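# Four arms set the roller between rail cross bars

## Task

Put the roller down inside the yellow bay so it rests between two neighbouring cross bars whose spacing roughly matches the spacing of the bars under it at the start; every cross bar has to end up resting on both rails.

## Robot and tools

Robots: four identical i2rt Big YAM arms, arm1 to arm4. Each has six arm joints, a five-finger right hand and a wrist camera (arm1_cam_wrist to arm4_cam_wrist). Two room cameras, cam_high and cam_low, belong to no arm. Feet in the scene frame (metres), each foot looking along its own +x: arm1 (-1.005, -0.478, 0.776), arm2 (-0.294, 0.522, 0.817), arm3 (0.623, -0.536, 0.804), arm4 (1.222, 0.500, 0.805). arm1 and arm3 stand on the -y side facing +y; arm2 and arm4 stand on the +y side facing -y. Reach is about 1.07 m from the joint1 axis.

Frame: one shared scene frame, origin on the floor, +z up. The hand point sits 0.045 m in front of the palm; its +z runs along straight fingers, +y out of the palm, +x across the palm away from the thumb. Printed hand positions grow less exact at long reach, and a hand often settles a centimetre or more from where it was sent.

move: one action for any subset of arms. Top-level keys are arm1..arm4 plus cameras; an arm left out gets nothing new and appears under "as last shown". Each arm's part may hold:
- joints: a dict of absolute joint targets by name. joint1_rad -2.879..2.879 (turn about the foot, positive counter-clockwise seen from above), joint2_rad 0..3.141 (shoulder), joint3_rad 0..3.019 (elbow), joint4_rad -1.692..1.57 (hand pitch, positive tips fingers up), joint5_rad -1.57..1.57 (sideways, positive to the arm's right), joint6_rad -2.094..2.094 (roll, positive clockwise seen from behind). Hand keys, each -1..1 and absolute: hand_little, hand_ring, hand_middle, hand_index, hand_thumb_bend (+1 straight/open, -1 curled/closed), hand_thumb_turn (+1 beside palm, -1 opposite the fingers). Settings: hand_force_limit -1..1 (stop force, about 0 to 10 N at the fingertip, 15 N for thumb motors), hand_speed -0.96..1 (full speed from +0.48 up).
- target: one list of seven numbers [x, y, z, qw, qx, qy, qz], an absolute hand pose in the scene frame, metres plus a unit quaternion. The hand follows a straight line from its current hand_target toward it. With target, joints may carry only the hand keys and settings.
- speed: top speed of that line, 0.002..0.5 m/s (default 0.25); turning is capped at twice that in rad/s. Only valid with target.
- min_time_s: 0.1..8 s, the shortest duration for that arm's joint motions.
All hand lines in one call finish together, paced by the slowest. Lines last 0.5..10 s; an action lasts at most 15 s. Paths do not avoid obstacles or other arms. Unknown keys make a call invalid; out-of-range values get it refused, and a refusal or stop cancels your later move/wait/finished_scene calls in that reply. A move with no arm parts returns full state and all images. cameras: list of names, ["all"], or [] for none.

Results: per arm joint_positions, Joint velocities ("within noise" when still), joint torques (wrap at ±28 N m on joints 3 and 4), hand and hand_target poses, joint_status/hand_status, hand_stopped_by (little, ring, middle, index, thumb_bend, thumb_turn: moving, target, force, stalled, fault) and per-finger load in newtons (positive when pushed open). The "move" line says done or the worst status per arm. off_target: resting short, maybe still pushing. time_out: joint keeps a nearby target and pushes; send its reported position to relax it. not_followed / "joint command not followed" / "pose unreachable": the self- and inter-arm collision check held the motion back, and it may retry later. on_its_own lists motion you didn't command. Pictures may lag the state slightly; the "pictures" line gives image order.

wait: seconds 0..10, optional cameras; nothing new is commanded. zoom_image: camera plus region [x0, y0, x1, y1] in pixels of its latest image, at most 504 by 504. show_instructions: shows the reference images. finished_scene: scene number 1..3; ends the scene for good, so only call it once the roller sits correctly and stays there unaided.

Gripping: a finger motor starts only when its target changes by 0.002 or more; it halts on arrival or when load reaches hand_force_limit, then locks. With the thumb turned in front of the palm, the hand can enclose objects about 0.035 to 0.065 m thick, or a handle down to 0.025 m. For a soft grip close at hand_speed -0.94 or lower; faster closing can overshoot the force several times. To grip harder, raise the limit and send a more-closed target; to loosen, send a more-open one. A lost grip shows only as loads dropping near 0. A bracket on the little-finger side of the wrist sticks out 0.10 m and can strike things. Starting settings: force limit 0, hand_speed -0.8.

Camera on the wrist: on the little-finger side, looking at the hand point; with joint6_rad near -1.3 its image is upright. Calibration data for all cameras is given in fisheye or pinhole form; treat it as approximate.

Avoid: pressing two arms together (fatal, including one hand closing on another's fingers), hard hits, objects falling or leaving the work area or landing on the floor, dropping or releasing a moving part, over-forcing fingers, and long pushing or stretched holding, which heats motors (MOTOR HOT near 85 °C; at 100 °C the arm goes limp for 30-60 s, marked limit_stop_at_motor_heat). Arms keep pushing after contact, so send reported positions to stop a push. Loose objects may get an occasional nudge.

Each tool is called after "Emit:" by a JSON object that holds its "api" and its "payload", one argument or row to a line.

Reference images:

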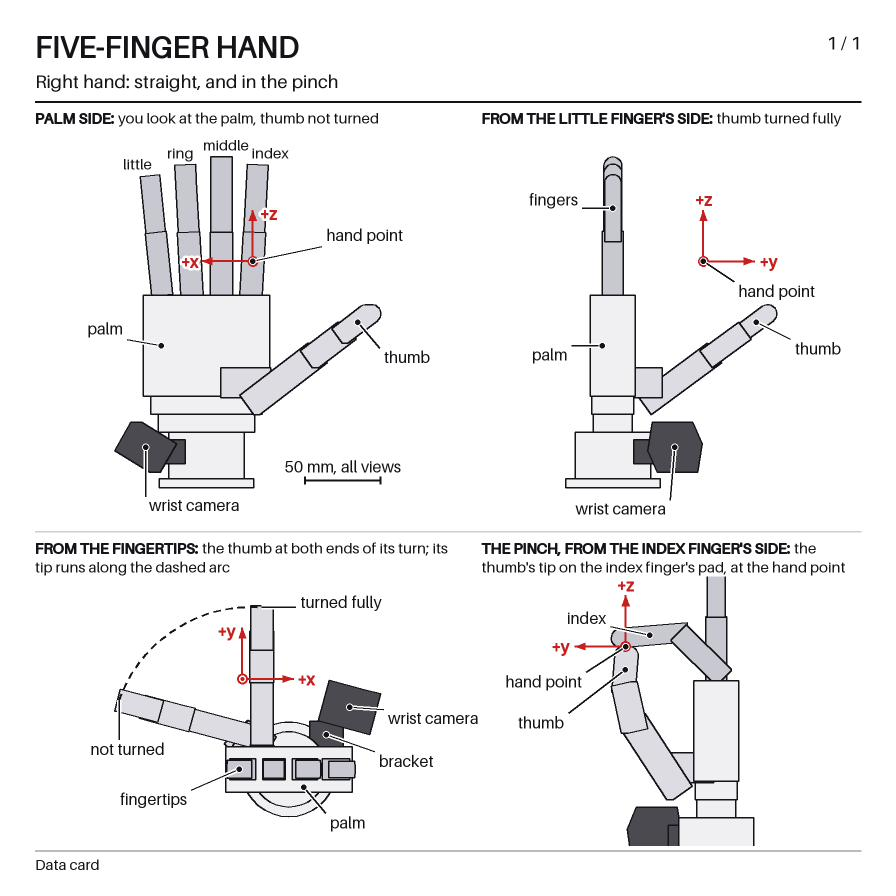

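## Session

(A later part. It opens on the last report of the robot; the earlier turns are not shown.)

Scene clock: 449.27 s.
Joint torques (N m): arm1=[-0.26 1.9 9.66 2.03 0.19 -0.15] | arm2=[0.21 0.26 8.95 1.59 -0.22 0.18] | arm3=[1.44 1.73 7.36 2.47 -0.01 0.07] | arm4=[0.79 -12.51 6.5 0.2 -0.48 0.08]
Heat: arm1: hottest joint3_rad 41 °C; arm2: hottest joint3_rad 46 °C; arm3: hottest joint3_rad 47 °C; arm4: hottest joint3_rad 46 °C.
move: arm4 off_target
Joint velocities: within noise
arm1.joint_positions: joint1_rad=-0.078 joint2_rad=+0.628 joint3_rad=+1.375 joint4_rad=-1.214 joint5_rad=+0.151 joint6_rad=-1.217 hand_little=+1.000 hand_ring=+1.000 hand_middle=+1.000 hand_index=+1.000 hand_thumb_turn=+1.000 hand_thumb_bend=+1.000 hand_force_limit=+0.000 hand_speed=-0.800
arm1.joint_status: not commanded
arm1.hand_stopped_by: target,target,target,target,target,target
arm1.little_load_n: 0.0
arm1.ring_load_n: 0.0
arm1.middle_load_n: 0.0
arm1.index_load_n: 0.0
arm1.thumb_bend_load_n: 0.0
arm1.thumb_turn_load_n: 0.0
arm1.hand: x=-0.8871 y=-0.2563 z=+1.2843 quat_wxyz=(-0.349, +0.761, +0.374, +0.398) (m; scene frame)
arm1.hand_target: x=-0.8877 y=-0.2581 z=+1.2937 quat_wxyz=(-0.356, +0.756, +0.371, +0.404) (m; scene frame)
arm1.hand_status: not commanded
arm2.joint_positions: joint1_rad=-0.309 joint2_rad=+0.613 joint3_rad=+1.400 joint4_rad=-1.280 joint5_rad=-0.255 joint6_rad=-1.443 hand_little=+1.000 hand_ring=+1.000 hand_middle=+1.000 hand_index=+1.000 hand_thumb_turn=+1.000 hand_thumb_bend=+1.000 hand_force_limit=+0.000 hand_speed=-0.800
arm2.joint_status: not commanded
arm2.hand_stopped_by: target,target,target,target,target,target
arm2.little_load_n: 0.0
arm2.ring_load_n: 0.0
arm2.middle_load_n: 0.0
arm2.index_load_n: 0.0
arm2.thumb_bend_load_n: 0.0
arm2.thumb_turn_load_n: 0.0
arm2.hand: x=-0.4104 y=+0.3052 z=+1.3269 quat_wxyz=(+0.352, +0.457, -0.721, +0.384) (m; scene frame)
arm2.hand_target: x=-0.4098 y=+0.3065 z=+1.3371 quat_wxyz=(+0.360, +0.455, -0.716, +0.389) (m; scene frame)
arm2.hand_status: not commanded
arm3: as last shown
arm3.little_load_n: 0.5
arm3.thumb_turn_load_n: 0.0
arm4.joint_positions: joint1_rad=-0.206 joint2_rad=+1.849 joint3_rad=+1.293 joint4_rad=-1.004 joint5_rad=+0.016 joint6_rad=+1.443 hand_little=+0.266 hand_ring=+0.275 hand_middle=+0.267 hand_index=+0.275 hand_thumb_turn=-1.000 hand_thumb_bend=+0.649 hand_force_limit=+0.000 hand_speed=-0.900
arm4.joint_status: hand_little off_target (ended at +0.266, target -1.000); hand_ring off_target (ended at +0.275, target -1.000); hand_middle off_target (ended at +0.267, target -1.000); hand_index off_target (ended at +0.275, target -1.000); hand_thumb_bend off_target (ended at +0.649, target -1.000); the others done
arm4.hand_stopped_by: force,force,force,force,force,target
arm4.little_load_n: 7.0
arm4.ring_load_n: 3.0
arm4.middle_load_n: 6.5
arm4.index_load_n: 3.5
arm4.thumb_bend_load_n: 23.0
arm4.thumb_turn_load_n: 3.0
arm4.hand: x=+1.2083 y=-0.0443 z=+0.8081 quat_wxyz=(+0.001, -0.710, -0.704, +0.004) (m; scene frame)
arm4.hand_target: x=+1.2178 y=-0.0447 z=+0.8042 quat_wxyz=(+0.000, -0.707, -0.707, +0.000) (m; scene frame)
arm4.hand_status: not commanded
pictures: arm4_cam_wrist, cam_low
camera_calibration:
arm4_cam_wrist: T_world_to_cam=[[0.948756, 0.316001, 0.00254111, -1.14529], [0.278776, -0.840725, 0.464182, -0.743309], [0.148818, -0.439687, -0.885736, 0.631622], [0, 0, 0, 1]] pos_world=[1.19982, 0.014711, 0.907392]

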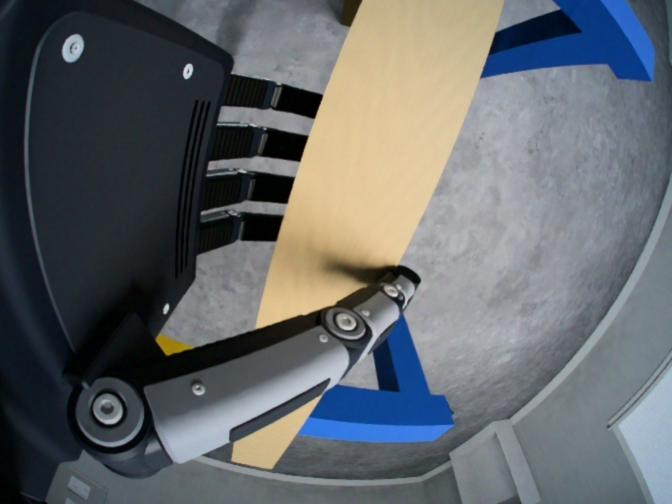

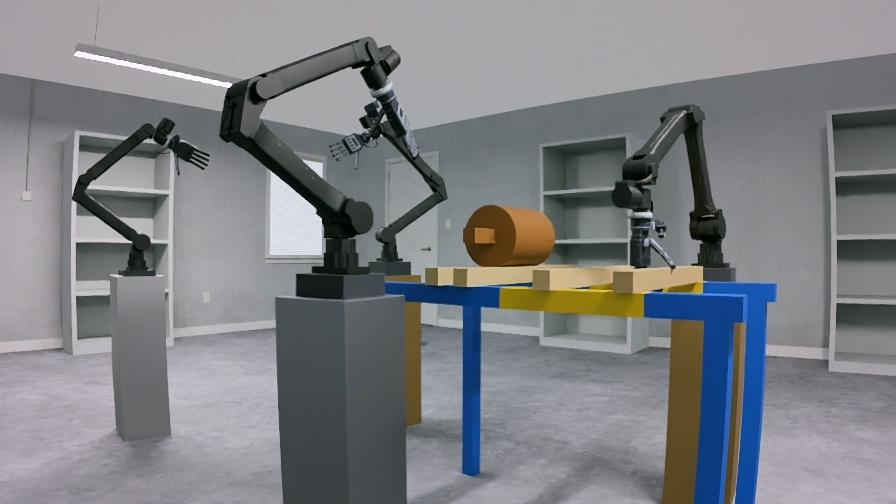

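Emit:
{"api": "move", "payload": {
  "arm4": {"target":[1.2185,-0.045,0.837,0,0.7071,0.7071,0],"speed":0.05},
  "cameras": ["arm4_cam_wrist","cam_low"]
}}

Emit:
{"api": "zoom_image", "payload": {
  "camera": "cam_low",
  "region": [520, 180, 800, 330]
}}

Scene clock: 470.03 s.
Joint torques (N m): arm1=[-0.26 1.96 9.69 2 0.19 -0.14] | arm2=[0.21 0.26 8.96 1.61 -0.22 0.18] | arm3=[1.38 1.79 7.36 2.45 -0.01 0.07] | arm4=[0.73 -15.74 8.96 -0.81 -0.4 0.1]
Heat: arm1: hottest joint3_rad 41 °C; arm2: hottest joint3_rad 46 °C; arm3: hottest joint3_rad 45 °C; arm4: hottest joint3_rad 44 °C.
move: arm4 off_target
Joint velocities: within noise
arm1, arm2, arm3: as last shown
arm1.thumb_turn_load_n: -0.5
arm3.little_load_n: 0.0
arm3.thumb_turn_load_n: -0.5
arm4.joint_positions: joint1_rad=-0.204 joint2_rad=+1.848 joint3_rad=+1.293 joint4_rad=-1.058 joint5_rad=+0.014 joint6_rad=+1.443 hand_little=+0.266 hand_ring=+0.275 hand_middle=+0.267 hand_index=+0.275 hand_thumb_turn=-1.000 hand_thumb_bend=+0.649 hand_force_limit=+0.000 hand_speed=-0.900
arm4.joint_status: not commanded
arm4.hand_stopped_by: force,force,force,force,force,target
arm4.little_load_n: 9.0
arm4.ring_load_n: 3.5
arm4.middle_load_n: 4.0
arm4.index_load_n: 0.5
arm4.thumb_bend_load_n: 17.5
arm4.thumb_turn_load_n: 6.5
arm4.hand: x=+1.2122 y=-0.0301 z=+0.8078 quat_wxyz=(+0.016, -0.709, -0.705, -0.018) (m; scene frame)
arm4.hand_target: x=+1.2186 y=-0.0442 z=+0.8367 quat_wxyz=(+0.000, -0.707, -0.707, +0.000) (m; scene frame)
arm4.hand_status: off_target (0.033 m and 2.7 deg from the pose sent, 0.031 m and 0.7 deg at the start)
pictures: arm4_cam_wrist, cam_low
camera_calibration:
arm4_cam_wrist: T_world_to_cam=[[0.947605, 0.318186, 0.0283105, -1.17279], [0.277158, -0.862998, 0.422395, -0.697241], [0.158832, -0.392417, -0.90597, 0.642541], [0, 0, 0, 1]] pos_world=[1.20254, 0.0235935, 0.909836]

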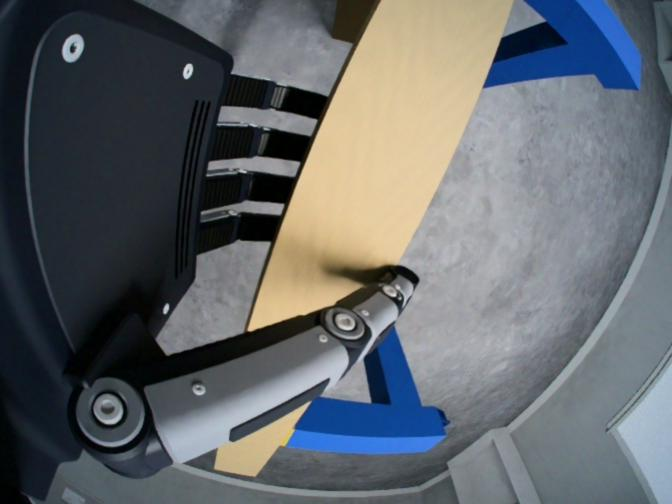

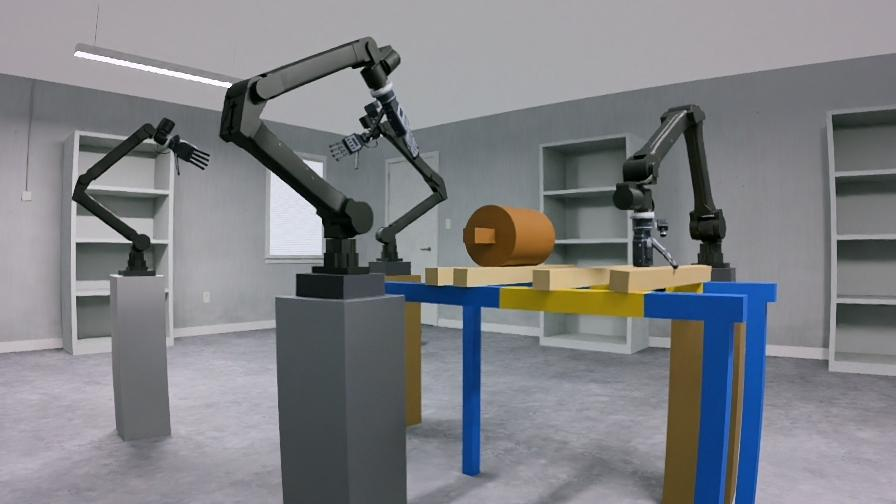

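Scaled by 1.800 from the camera's 896x504 image, which has a finer 1280x720 frame.

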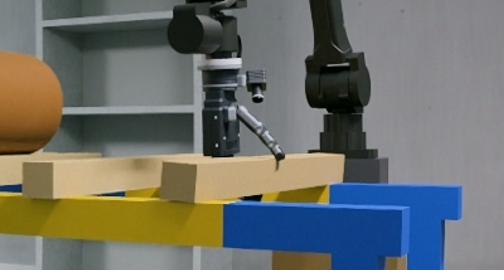

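Emit:
{"api": "move", "payload": {
  "arm4": {"target":[1.2185,-0.045,0.865,0,0.7071,0.7071,0],"speed":0.05},
  "cameras": ["arm4_cam_wrist","cam_low","cam_high"]
}}

Emit:
{"api": "zoom_image", "payload": {
  "camera": "cam_low",
  "region": [520, 180, 800, 330]
}}

Scene clock: 479.13 s.
Joint torques (N m): arm1=[-0.26 1.96 9.72 2.03 0.19 -0.14] | arm2=[0.21 0.21 8.96 1.59 -0.22 0.19] | arm3=[1.44 1.73 7.36 2.45 0 0.07] | arm4=[0.73 -15.85 11.44 -0.66 -0.47 0.08]
Heat: arm1: hottest joint3_rad 41 °C; arm2: hottest joint3_rad 46 °C; arm3: hottest joint3_rad 45 °C; arm4: hottest joint3_rad 45 °C.
move: arm4 off_target
Joint velocities: within noise
arm1, arm2, arm3: as last shown
arm1.middle_load_n: -0.5
arm1.thumb_turn_load_n: 0.0
arm2.little_load_n: -0.5
arm3.thumb_turn_load_n: 0.0
arm4.joint_positions: joint1_rad=-0.204 joint2_rad=+1.818 joint3_rad=+1.293 joint4_rad=-1.129 joint5_rad=+0.015 joint6_rad=+1.446 hand_little=+0.266 hand_ring=+0.275 hand_middle=+0.267 hand_index=+0.275 hand_thumb_turn=-1.000 hand_thumb_bend=+0.649 hand_force_limit=+0.000 hand_speed=-0.900
arm4.joint_status: not commanded
arm4.hand_stopped_by: force,force,force,force,force,target
arm4.little_load_n: 6.5
arm4.ring_load_n: 2.5
arm4.middle_load_n: 4.5
arm4.index_load_n: 1.5
arm4.thumb_bend_load_n: 15.0
arm4.thumb_turn_load_n: 7.5
arm4.hand: x=+1.2137 y=-0.0149 z=+0.8225 quat_wxyz=(+0.029, -0.709, -0.704, -0.033) (m; scene frame)
arm4.hand_target: x=+1.2188 y=-0.0424 z=+0.8652 quat_wxyz=(+0.000, -0.707, -0.707, +0.000) (m; scene frame)
arm4.hand_status: off_target (0.052 m and 5.1 deg from the pose sent, 0.059 m and 2.7 deg at the start)
pictures: arm4_cam_wrist, cam_high, cam_low
camera_calibration:
arm4_cam_wrist: T_world_to_cam=[[0.948269, 0.314328, 0.0445368, -1.19372], [0.273463, -0.880008, 0.388334, -0.658577], [0.161257, -0.356066, -0.920442, 0.671143], [0, 0, 0, 1]] pos_world=[1.20384, 0.0346397, 0.926661]

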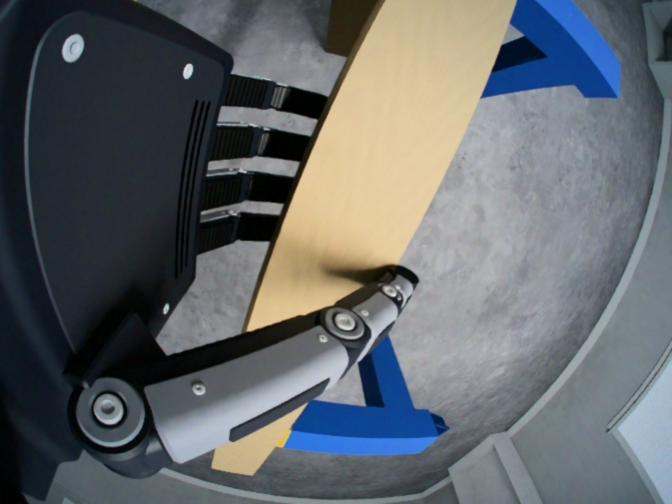

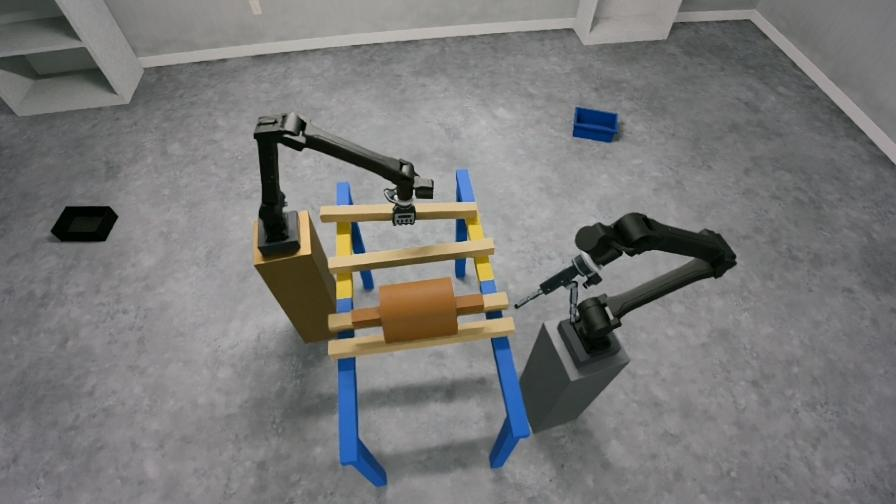

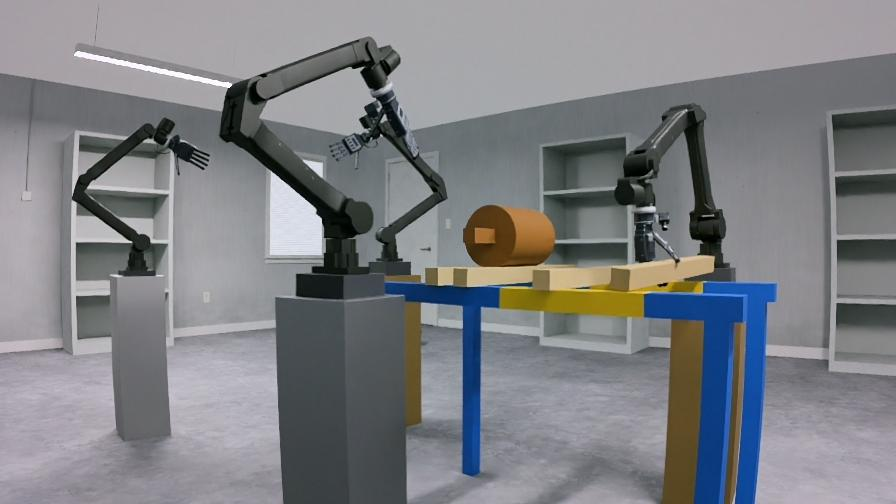

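Scaled by 1.800 from the camera's 896x504 image, which has a finer 1280x720 frame.

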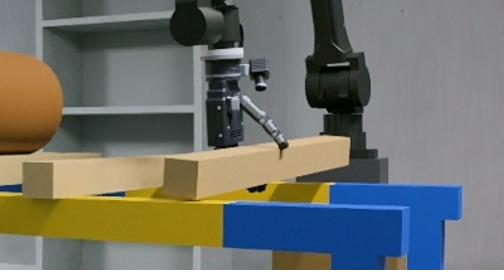

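Emit:
{"api": "move", "payload": {
  "arm4": {"target":[1.2185,-0.06,0.81,0,0.7071,0.7071,0],"speed":0.05},
  "cameras": ["arm4_cam_wrist","cam_low","cam_high"]
}}

Scene clock: 500.53 s.
Joint torques (N m): arm1=[-0.32 1.96 9.68 2.03 0.2 -0.14] | arm2=[0.21 0.26 8.98 1.59 -0.22 0.18] | arm3=[1.38 1.73 7.35 2.43 -0.01 0.07] | arm4=[0.85 -11.22 10.21 0.96 -0.2 0.1]
Heat: arm1: hottest joint3_rad 41 °C; arm2: hottest joint3_rad 47 °C; arm3: hottest joint3_rad 44 °C; arm4: hottest joint3_rad 47 °C.
move: arm4 off_target
Joint velocities: within noise
arm1, arm2, arm3: as last shown
arm1.middle_load_n: 0.0
arm2.little_load_n: 0.0
arm4.joint_positions: joint1_rad=-0.202 joint2_rad=+1.854 joint3_rad=+1.299 joint4_rad=-1.059 joint5_rad=+0.009 joint6_rad=+1.446 hand_little=+0.266 hand_ring=+0.275 hand_middle=+0.266 hand_index=+0.275 hand_thumb_turn=-1.000 hand_thumb_bend=+0.649 hand_force_limit=+0.000 hand_speed=-0.900
arm4.joint_status: not commanded
arm4.hand_stopped_by: force,force,force,force,force,target
arm4.little_load_n: 4.0
arm4.ring_load_n: 1.0
arm4.middle_load_n: 3.0
arm4.index_load_n: 1.0
arm4.thumb_bend_load_n: 13.0
arm4.thumb_turn_load_n: 4.0
arm4.hand: x=+1.2134 y=-0.0323 z=+0.8072 quat_wxyz=(+0.014, -0.709, -0.705, -0.019) (m; scene frame)
arm4.hand_target: x=+1.2188 y=-0.0586 z=+0.8108 quat_wxyz=(+0.000, -0.707, -0.707, +0.000) (m; scene frame)
arm4.hand_status: off_target (0.028 m and 2.8 deg from the pose sent, 0.047 m and 5.0 deg at the start)
pictures: arm4_cam_wrist, cam_high, cam_low
camera_calibration:
arm4_cam_wrist: T_world_to_cam=[[0.948149, 0.316146, 0.0326249, -1.17737], [0.273404, -0.863664, 0.423479, -0.695577], [0.162058, -0.392602, -0.905318, 0.636546], [0, 0, 0, 1]] pos_world=[1.20334, 0.0213868, 0.909251]

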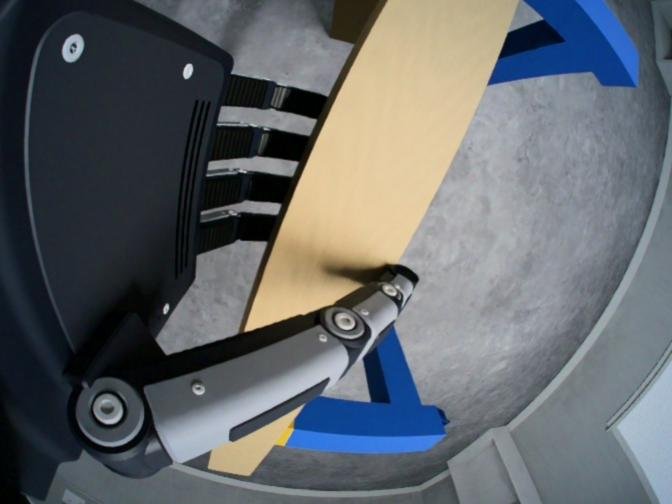

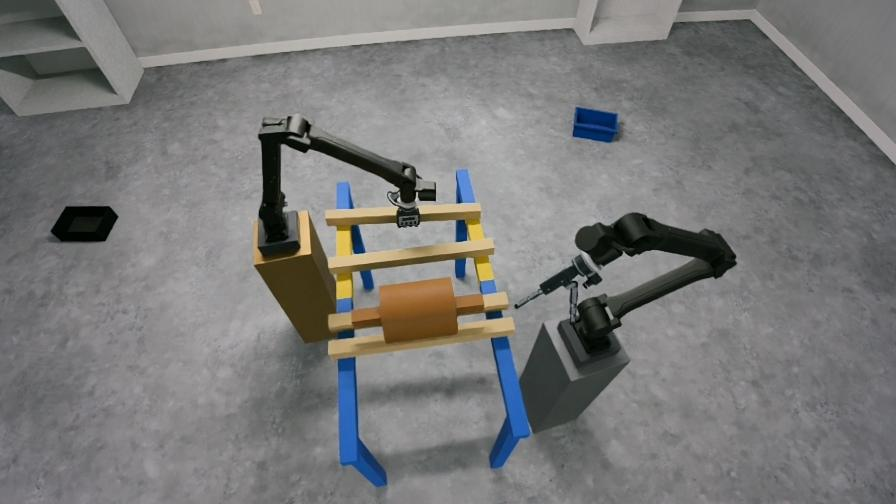

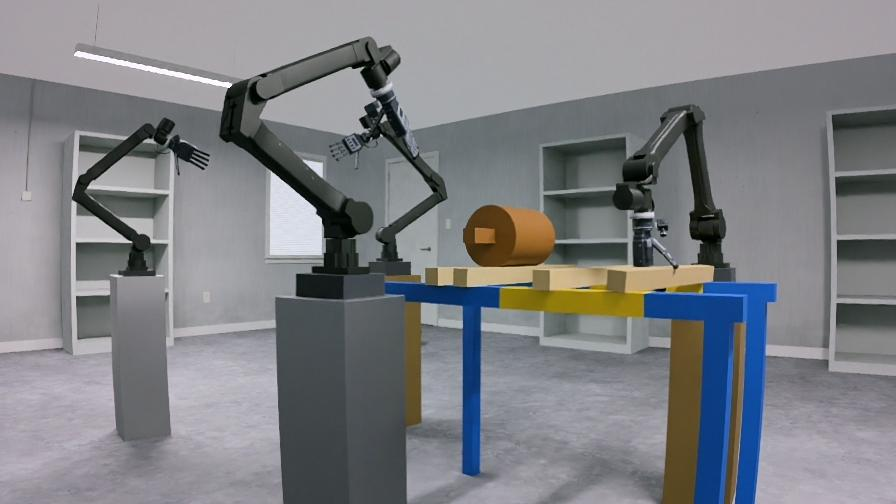

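Emit:
{"api": "move", "payload": {
  "arm4": {"target":[1.19,-0.085,0.815,0,0.7071,0.7071,0],"speed":0.05},
  "cameras": ["arm4_cam_wrist","cam_high"]
}}

Emit:
{"api": "zoom_image", "payload": {
  "camera": "cam_high",
  "region": [300, 150, 560, 380]
}}

Scene clock: 508.63 s.
Joint torques (N m): arm1=[-0.32 1.96 9.7 2.06 0.2 -0.15] | arm2=[0.26 0.26 8.96 1.59 -0.22 0.19] | arm3=[1.32 1.79 7.38 2.45 0 0.06] | arm4=[-2.02 -12.92 10.66 0.1 0.02 -0.08]
Heat: arm1: hottest joint3_rad 41 °C; arm2: hottest joint3_rad 47 °C; arm3: hottest joint3_rad 44 °C; arm4: hottest joint3_rad 48 °C.
move: arm4 off_target
Joint velocities: within noise
arm1, arm2, arm3: as last shown
arm4.joint_positions: joint1_rad=-0.210 joint2_rad=+1.918 joint3_rad=+1.403 joint4_rad=-1.083 joint5_rad=+0.005 joint6_rad=+1.419 hand_little=+0.266 hand_ring=+0.275 hand_middle=+0.266 hand_index=+0.275 hand_thumb_turn=-1.000 hand_thumb_bend=+0.649 hand_force_limit=+0.000 hand_speed=-0.900
arm4.joint_status: not commanded
arm4.hand_stopped_by: force,force,force,force,force,target
arm4.little_load_n: 1.0
arm4.ring_load_n: 0.0
arm4.middle_load_n: 3.5
arm4.index_load_n: 3.0
arm4.thumb_bend_load_n: 12.5
arm4.thumb_turn_load_n: 3.5
arm4.hand: x=+1.2060 y=-0.0638 z=+0.8087 quat_wxyz=(+0.008, -0.703, -0.711, -0.015) (m; scene frame)
arm4.hand_target: x=+1.1898 y=-0.0839 z=+0.8156 quat_wxyz=(+0.000, -0.707, -0.707, +0.000) (m; scene frame)
arm4.hand_status: off_target (0.027 m and 2.1 deg from the pose sent, 0.058 m and 2.8 deg at the start)
pictures: arm4_cam_wrist, cam_high
camera_calibration:
arm4_cam_wrist: T_world_to_cam=[[0.94181, 0.334775, 0.0303117, -1.14977], [0.288635, -0.851622, 0.437527, -0.750372], [0.172287, -0.403318, -0.898694, 0.608323], [0, 0, 0, 1]] pos_world=[1.19464, -0.00877174, 0.909856]

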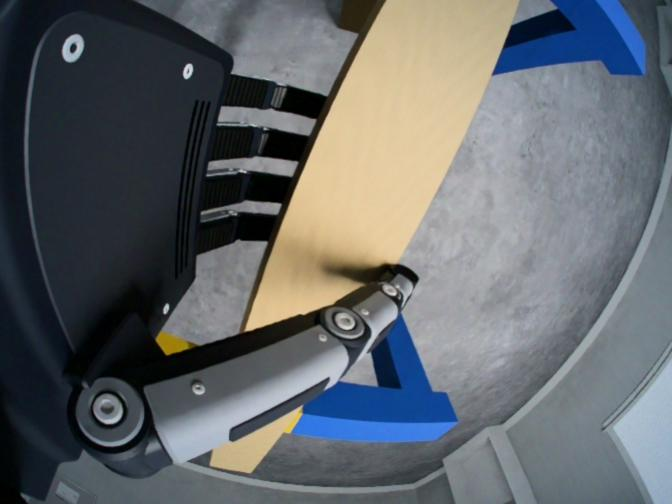

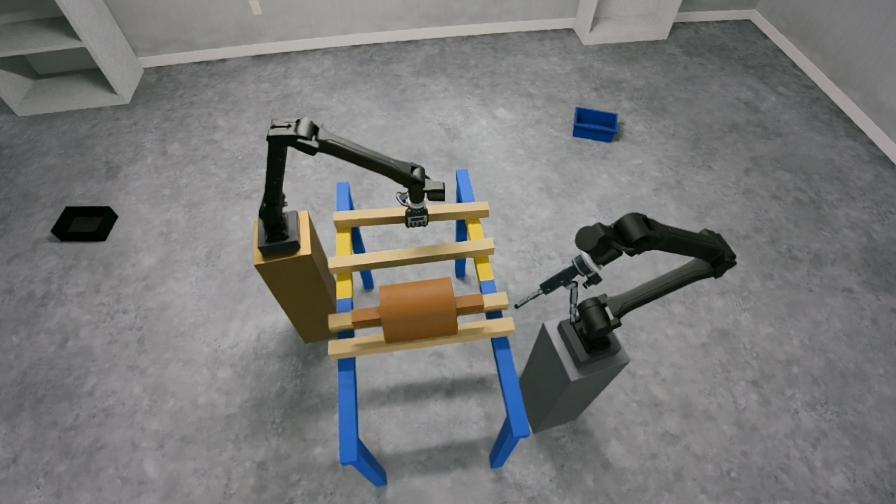

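Scaled by 1.938 from the camera's 896x504 image, which has a finer 1280x720 frame.

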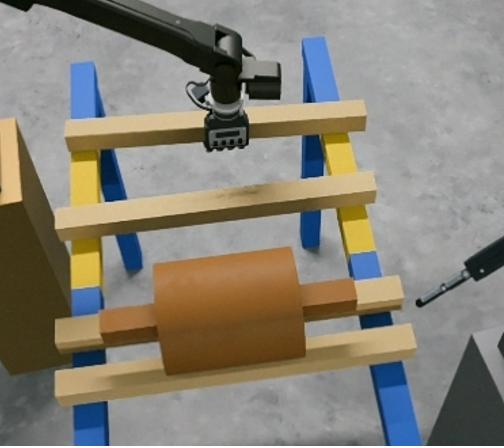

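Emit:
{"api": "move", "payload": {
  "arm4": {"target":[1.13,-0.07,0.815,0,0.6892,0.7246,0],"speed":0.06},
  "cameras": ["arm4_cam_wrist","cam_high"]
}}

Emit:
{"api": "zoom_image", "payload": {
  "camera": "cam_high",
  "region": [300, 150, 560, 380]
}}

Scene clock: 524.40 s.
Joint torques (N m): arm1=[-0.38 1.96 9.69 2.04 0.21 -0.14] | arm2=[0.21 0.32 8.98 1.58 -0.22 0.18] | arm3=[1.38 1.73 7.36 2.47 -0.01 0.07] | arm4=[-1.96 -13.1 10.4 0.05 0.07 -0.25]
Heat: arm1: hottest joint3_rad 42 °C; arm2: hottest joint3_rad 47 °C; arm3: hottest joint3_rad 44 °C; arm4: hottest joint3_rad 49 °C.
move: arm4 off_target
Joint velocities: within noise
arm1, arm2: as last shown
arm2.index_load_n: 0.5
arm3.joint_positions: joint1_rad=-0.058 joint2_rad=+0.504 joint3_rad=+1.010 joint4_rad=-1.319 joint5_rad=+0.013 joint6_rad=+1.105 hand_little=+1.000 hand_ring=+1.000 hand_middle=+1.000 hand_index=+1.000 hand_thumb_turn=-1.000 hand_thumb_bend=+1.000 hand_force_limit=+0.000 hand_speed=-0.800
arm3.joint_status: not commanded
arm3.hand_stopped_by: target,target,target,target,target,target
arm3.little_load_n: 0.0
arm3.ring_load_n: 0.0
arm3.middle_load_n: 0.0
arm3.index_load_n: 0.0
arm3.thumb_bend_load_n: 0.0
arm3.thumb_turn_load_n: 0.0
arm3.hand: x=+0.5385 y=-0.3032 z=+1.1694 quat_wxyz=(-0.307, +0.812, -0.450, -0.212) (m; scene frame)
arm3.hand_target: x=+0.5365 y=-0.3013 z=+1.1685 quat_wxyz=(-0.312, +0.812, -0.444, -0.215) (m; scene frame)
arm3.hand_status: not commanded
arm4.joint_positions: joint1_rad=-0.322 joint2_rad=+1.925 joint3_rad=+1.413 joint4_rad=-1.083 joint5_rad=+0.004 joint6_rad=+1.277 hand_little=+0.266 hand_ring=+0.275 hand_middle=+0.266 hand_index=+0.275 hand_thumb_turn=-1.000 hand_thumb_bend=+0.649 hand_force_limit=+0.000 hand_speed=-0.900
arm4.joint_status: not commanded
arm4.hand_stopped_by: force,force,force,force,force,target
arm4.little_load_n: 0.0
arm4.ring_load_n: 0.0
arm4.middle_load_n: 3.0
arm4.index_load_n: 4.5
arm4.thumb_bend_load_n: 12.5
arm4.thumb_turn_load_n: 7.5
arm4.hand: x=+1.1471 y=-0.0541 z=+0.8086 quat_wxyz=(+0.005, -0.692, -0.722, -0.015) (m; scene frame)
arm4.hand_target: x=+1.1300 y=-0.0692 z=+0.8154 quat_wxyz=(+0.000, -0.689, -0.724, +0.001) (m; scene frame)
arm4.hand_status: off_target (0.024 m and 1.8 deg from the pose sent, 0.077 m and 2.9 deg at the start)
pictures: arm4_cam_wrist, cam_high
camera_calibration:
arm4_cam_wrist: T_world_to_cam=[[0.931069, 0.363356, 0.0329081, -1.08579], [0.312312, -0.840388, 0.442955, -0.756044], [0.188606, -0.402144, -0.89594, 0.601429], [0, 0, 0, 1]] pos_world=[1.13364, 0.00102015, 0.909469]

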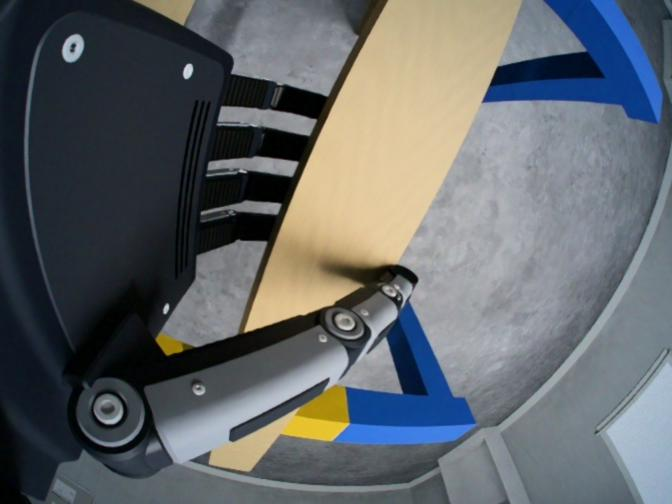

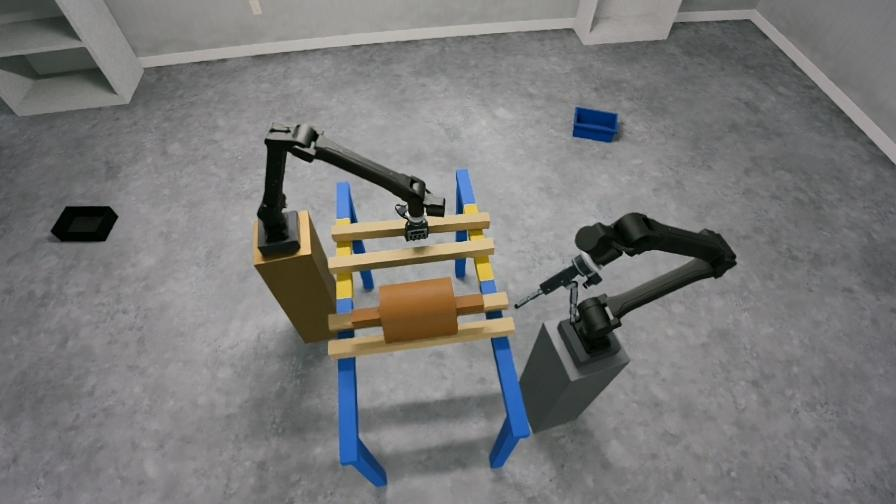

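Scaled by 1.938 from the camera's 896x504 image, which has a finer 1280x720 frame.

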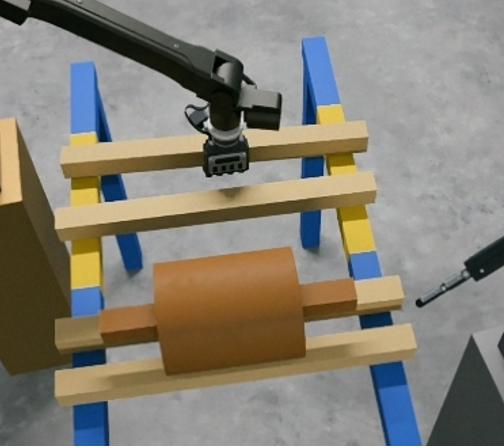

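Emit:
{"api": "zoom_image", "payload": {
  "camera": "cam_high",
  "region": [310, 195, 430, 285]
}}

Emit:
{"api": "zoom_image", "payload": {
  "camera": "cam_high",
  "region": [400, 195, 520, 285]
}}

Emit:
{"api": "zoom_image", "payload": {
  "camera": "cam_high",
  "region": [400, 265, 520, 355]
}}

Emit:
{"api": "zoom_image", "payload": {
  "camera": "cam_high",
  "region": [310, 290, 430, 380]
}}

Scaled by 4.200 from the camera's 896x504 image, which has a finer 1280x720 frame.

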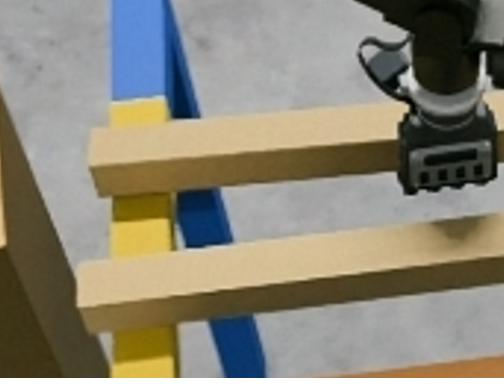

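Scaled by 4.200 from the camera's 896x504 image, which has a finer 1280x720 frame.

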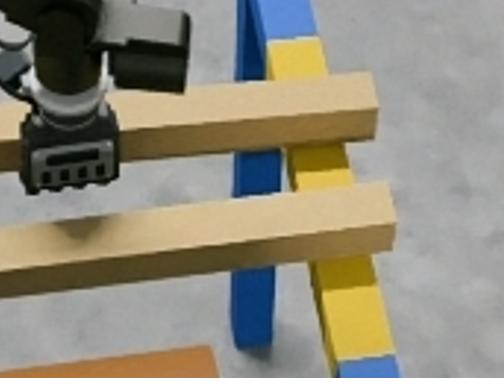

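Scaled by 4.200 from the camera's 896x504 image, which has a finer 1280x720 frame.

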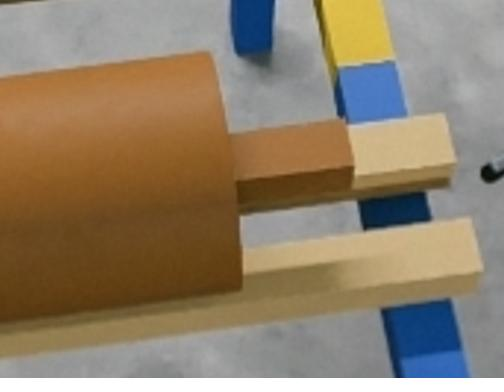

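Scaled by 4.200 from the camera's 896x504 image, which has a finer 1280x720 frame.

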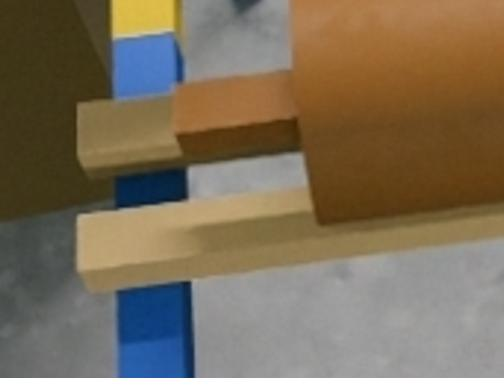

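Emit:
{"api": "move", "payload": {
  "arm4": {"target":[1.101,-0.06,0.815,0,0.6753,0.7375,0],"speed":0.05},
  "cameras": ["arm4_cam_wrist","cam_high"]
}}

Emit:
{"api": "zoom_image", "payload": {
  "camera": "cam_high",
  "region": [310, 195, 430, 285]
}}

Emit:
{"api": "zoom_image", "payload": {
  "camera": "cam_high",
  "region": [400, 195, 520, 285]
}}

Scene clock: 588.37 s.
Joint torques (N m): arm1=[-0.32 1.96 9.68 2.03 0.2 -0.15] | arm2=[0.21 0.26 8.96 1.59 -0.22 0.19] | arm3=[1.44 1.79 7.38 2.47 -0.01 0.07] | arm4=[-1.96 -13.16 10.43 -0.03 0.07 -0.29]
Heat: arm1: hottest joint3_rad 42 °C; arm2: hottest joint3_rad 47 °C; arm3: hottest joint3_rad 44 °C; arm4: hottest joint3_rad 53 °C.
move: arm4 off_target
Joint velocities: within noise
arm1, arm2, arm3: as last shown
arm2.index_load_n: 0.0
arm4.joint_positions: joint1_rad=-0.377 joint2_rad=+1.928 joint3_rad=+1.419 joint4_rad=-1.083 joint5_rad=+0.004 joint6_rad=+1.189 hand_little=+0.266 hand_ring=+0.275 hand_middle=+0.266 hand_index=+0.275 hand_thumb_turn=-1.000 hand_thumb_bend=+0.649 hand_force_limit=+0.000 hand_speed=-0.900
arm4.joint_status: not commanded
arm4.hand_stopped_by: force,force,force,force,force,target
arm4.little_load_n: 0.0
arm4.ring_load_n: 0.0
arm4.middle_load_n: 2.5
arm4.index_load_n: 5.0
arm4.thumb_bend_load_n: 12.5
arm4.thumb_turn_load_n: 9.0
arm4.hand: x=+1.1187 y=-0.0457 z=+0.8084 quat_wxyz=(+0.004, -0.680, -0.733, -0.014) (m; scene frame)
arm4.hand_target: x=+1.1010 y=-0.0591 z=+0.8152 quat_wxyz=(+0.000, -0.676, -0.737, +0.001) (m; scene frame)
arm4.hand_status: off_target (0.024 m and 1.8 deg from the pose sent, 0.047 m and 3.1 deg at the start)
pictures: arm4_cam_wrist, cam_high
camera_calibration:
arm4_cam_wrist: T_world_to_cam=[[0.918792, 0.393318, 0.0334832, -1.04775], [0.338548, -0.828779, 0.445545, -0.771046], [0.202991, -0.398028, -0.894633, 0.593041], [0, 0, 0, 1]] pos_world=[1.10332, 0.00912119, 0.909173]

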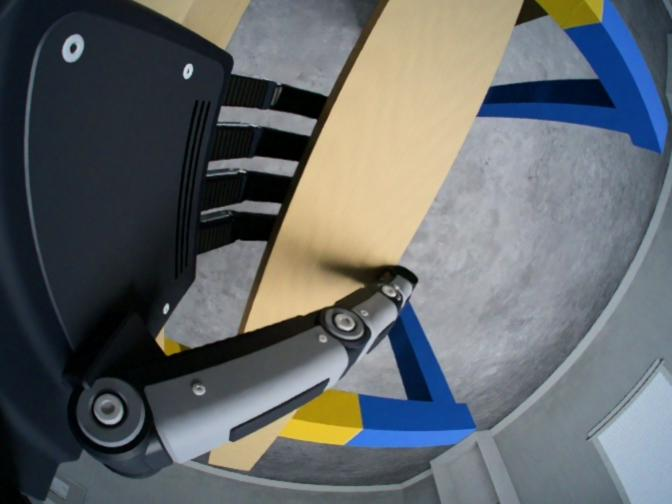

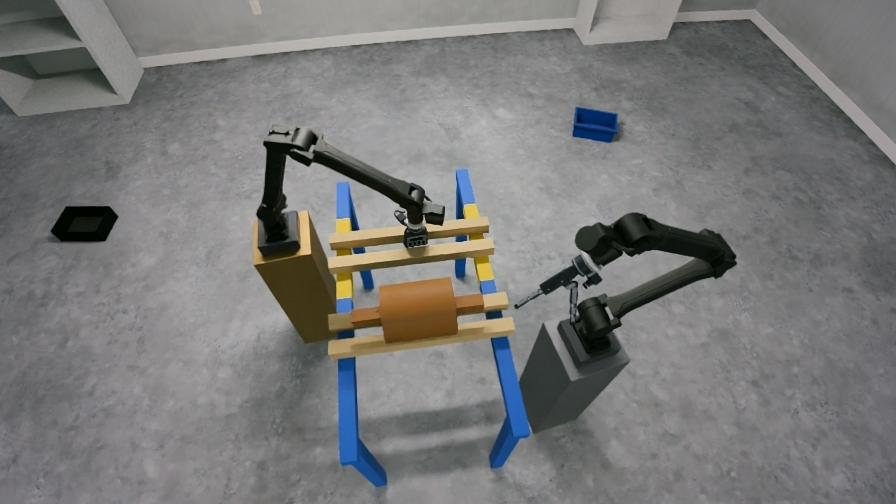

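Scaled by 4.200 from the camera's 896x504 image, which has a finer 1280x720 frame.

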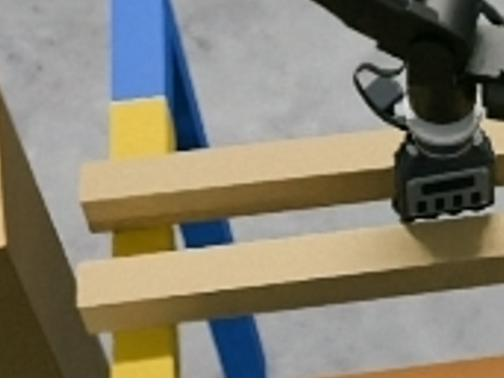

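Scaled by 4.200 from the camera's 896x504 image, which has a finer 1280x720 frame.

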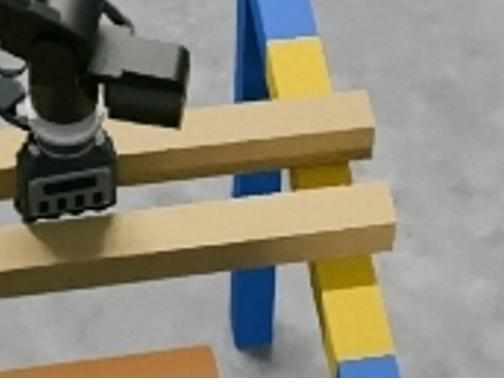

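Emit:
{"api": "move", "payload": {
  "arm4": {"joints":{"hand_speed":-0.8,"hand_little":1,"hand_ring":1,"hand_middle":1,"hand_index":1,"hand_thumb_bend":1}}
}}

Emit:
{"api": "move", "payload": {
  "arm4": {"target":[1.115,-0.05,0.93,0,0.6753,0.7375,0],"speed":0.1},
  "cameras": ["arm4_cam_wrist","cam_high"]
}}

Scene clock: 626.63 s.
Joint torques (N m): arm1=[-0.32 2.02 9.68 2.03 0.2 -0.14] | arm2=[0.21 0.26 8.96 1.58 -0.22 0.19] | arm3=[1.44 1.73 7.36 2.5 0 0.07] | arm4=[-1.55 -13.33 9.77 0.01 -0.14 -0.09]
Heat: arm1: hottest joint3_rad 42 °C; arm2: hottest joint3_rad 47 °C; arm3: hottest joint3_rad 44 °C; arm4: hottest joint3_rad 54 °C.
move: arm4 done
Joint velocities: within noise
arm1, arm2, arm3: as last shown
arm4.joint_positions: joint1_rad=-0.383 joint2_rad=+1.929 joint3_rad=+1.427 joint4_rad=-1.083 joint5_rad=+0.009 joint6_rad=+1.167 hand_little=+1.000 hand_ring=+1.000 hand_middle=+1.000 hand_index=+1.000 hand_thumb_turn=-1.000 hand_thumb_bend=+1.000 hand_force_limit=+0.000 hand_speed=-0.800
arm4.joint_status: all done
arm4.hand_stopped_by: target,target,target,target,target,target
arm4.little_load_n: -0.5
arm4.ring_load_n: 0.0
arm4.middle_load_n: 0.0
arm4.index_load_n: 0.0
arm4.thumb_bend_load_n: 0.0
arm4.thumb_turn_load_n: 0.0
arm4.hand: x=+1.1139 y=-0.0472 z=+0.8108 quat_wxyz=(+0.004, -0.674, -0.739, -0.009) (m; scene frame)
arm4.hand_target: x=+1.1010 y=-0.0591 z=+0.8152 quat_wxyz=(+0.000, -0.676, -0.737, +0.001) (m; scene frame)
arm4.hand_status: not commanded
pictures: none

Scene clock: 628.43 s.
Joint torques (N m): arm1=[-0.38 1.9 9.68 2.03 0.2 -0.14] | arm2=[0.21 0.26 8.98 1.59 -0.22 0.19] | arm3=[1.38 1.67 7.35 2.45 -0.01 0.07] | arm4=[-0.03 -14.15 10.69 -0.46 -0.2 0.09]
Heat: arm1: hottest joint3_rad 42 °C; arm2: hottest joint3_rad 47 °C; arm3: hottest joint3_rad 44 °C; arm4: hottest joint3_rad 53 °C.
move: arm4 off_target
Joint velocities: within noise
arm1.joint_positions: joint1_rad=-0.078 joint2_rad=+0.628 joint3_rad=+1.375 joint4_rad=-1.214 joint5_rad=+0.151 joint6_rad=-1.217 hand_little=+1.000 hand_ring=+1.000 hand_middle=+1.000 hand_index=+1.000 hand_thumb_turn=+1.000 hand_thumb_bend=+1.000 hand_force_limit=+0.000 hand_speed=-0.800
arm1.joint_status: not commanded
arm1.hand_stopped_by: target,target,target,target,target,target
arm1.little_load_n: 0.0
arm1.ring_load_n: 0.0
arm1.middle_load_n: 0.0
arm1.index_load_n: 0.0
arm1.thumb_bend_load_n: 0.0
arm1.thumb_turn_load_n: 0.0
arm1.hand: x=-0.8871 y=-0.2563 z=+1.2843 quat_wxyz=(-0.349, +0.761, +0.374, +0.398) (m; scene frame)
arm1.hand_target: x=-0.8877 y=-0.2581 z=+1.2937 quat_wxyz=(-0.356, +0.756, +0.371, +0.404) (m; scene frame)
arm1.hand_status: not commanded
arm2.joint_positions: joint1_rad=-0.309 joint2_rad=+0.613 joint3_rad=+1.400 joint4_rad=-1.280 joint5_rad=-0.255 joint6_rad=-1.443 hand_little=+1.000 hand_ring=+1.000 hand_middle=+1.000 hand_index=+1.000 hand_thumb_turn=+1.000 hand_thumb_bend=+1.000 hand_force_limit=+0.000 hand_speed=-0.800
arm2.joint_status: not commanded
arm2.hand_stopped_by: target,target,target,target,target,target
arm2.little_load_n: 0.0
arm2.ring_load_n: 0.0
arm2.middle_load_n: 0.0
arm2.index_load_n: 0.0
arm2.thumb_bend_load_n: 0.0
arm2.thumb_turn_load_n: 0.0
arm2.hand: x=-0.4104 y=+0.3052 z=+1.3269 quat_wxyz=(+0.352, +0.457, -0.721, +0.384) (m; scene frame)
arm2.hand_target: x=-0.4098 y=+0.3065 z=+1.3371 quat_wxyz=(+0.360, +0.455, -0.716, +0.389) (m; scene frame)
arm2.hand_status: not commanded
arm3: as last shown
arm3.thumb_turn_load_n: -0.5
arm4.joint_positions: joint1_rad=-0.383 joint2_rad=+1.810 joint3_rad=+1.537 joint4_rad=-1.328 joint5_rad=+0.009 joint6_rad=+1.167 hand_little=+1.000 hand_ring=+1.000 hand_middle=+1.000 hand_index=+1.000 hand_thumb_turn=-1.000 hand_thumb_bend=+1.000 hand_force_limit=+0.000 hand_speed=-0.800
arm4.joint_status: not commanded
arm4.hand_stopped_by: target,target,target,target,target,target
arm4.little_load_n: 0.0
arm4.ring_load_n: 0.0
arm4.middle_load_n: 0.0
arm4.index_load_n: 0.0
arm4.thumb_bend_load_n: 0.0
arm4.thumb_turn_load_n: 0.0
arm4.hand: x=+1.1165 y=-0.0362 z=+0.9124 quat_wxyz=(+0.008, -0.674, -0.739, -0.017) (m; scene frame)
arm4.hand_target: x=+1.1152 y=-0.0493 z=+0.9302 quat_wxyz=(+0.000, -0.675, -0.738, +0.000) (m; scene frame)
arm4.hand_status: off_target (0.022 m and 2.1 deg from the pose sent, 0.119 m and 1.2 deg at the start)
pictures: arm4_cam_wrist, cam_high
camera_calibration:
arm4_cam_wrist: T_world_to_cam=[[0.912357, 0.407896, 0.0350127, -1.04663], [0.352953, -0.827022, 0.43756, -0.817392], [0.207435, -0.386853, -0.898507, 0.689329], [0, 0, 0, 1]] pos_world=[1.10041, 0.0175851, 1.01367]

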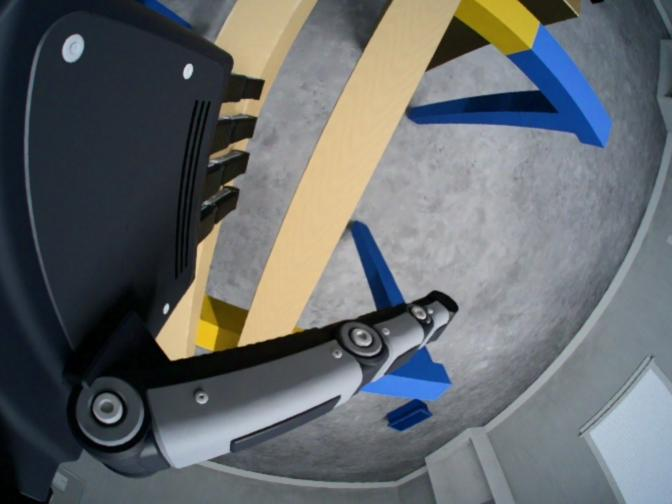

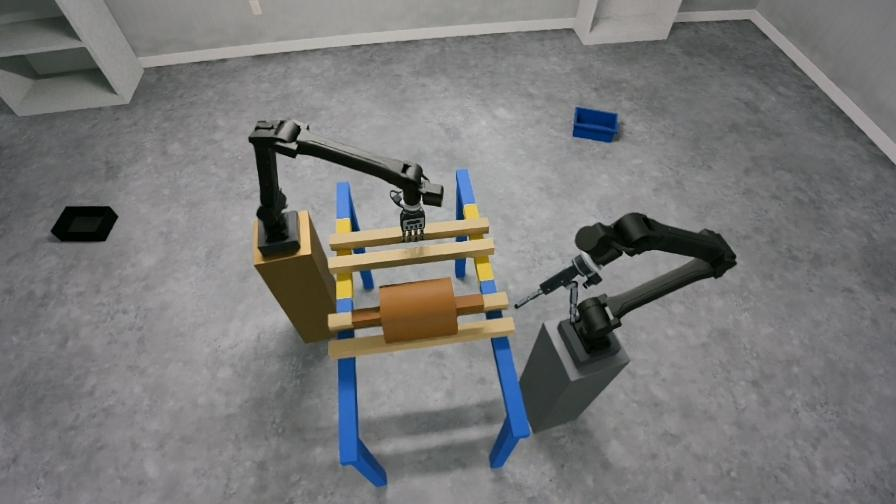

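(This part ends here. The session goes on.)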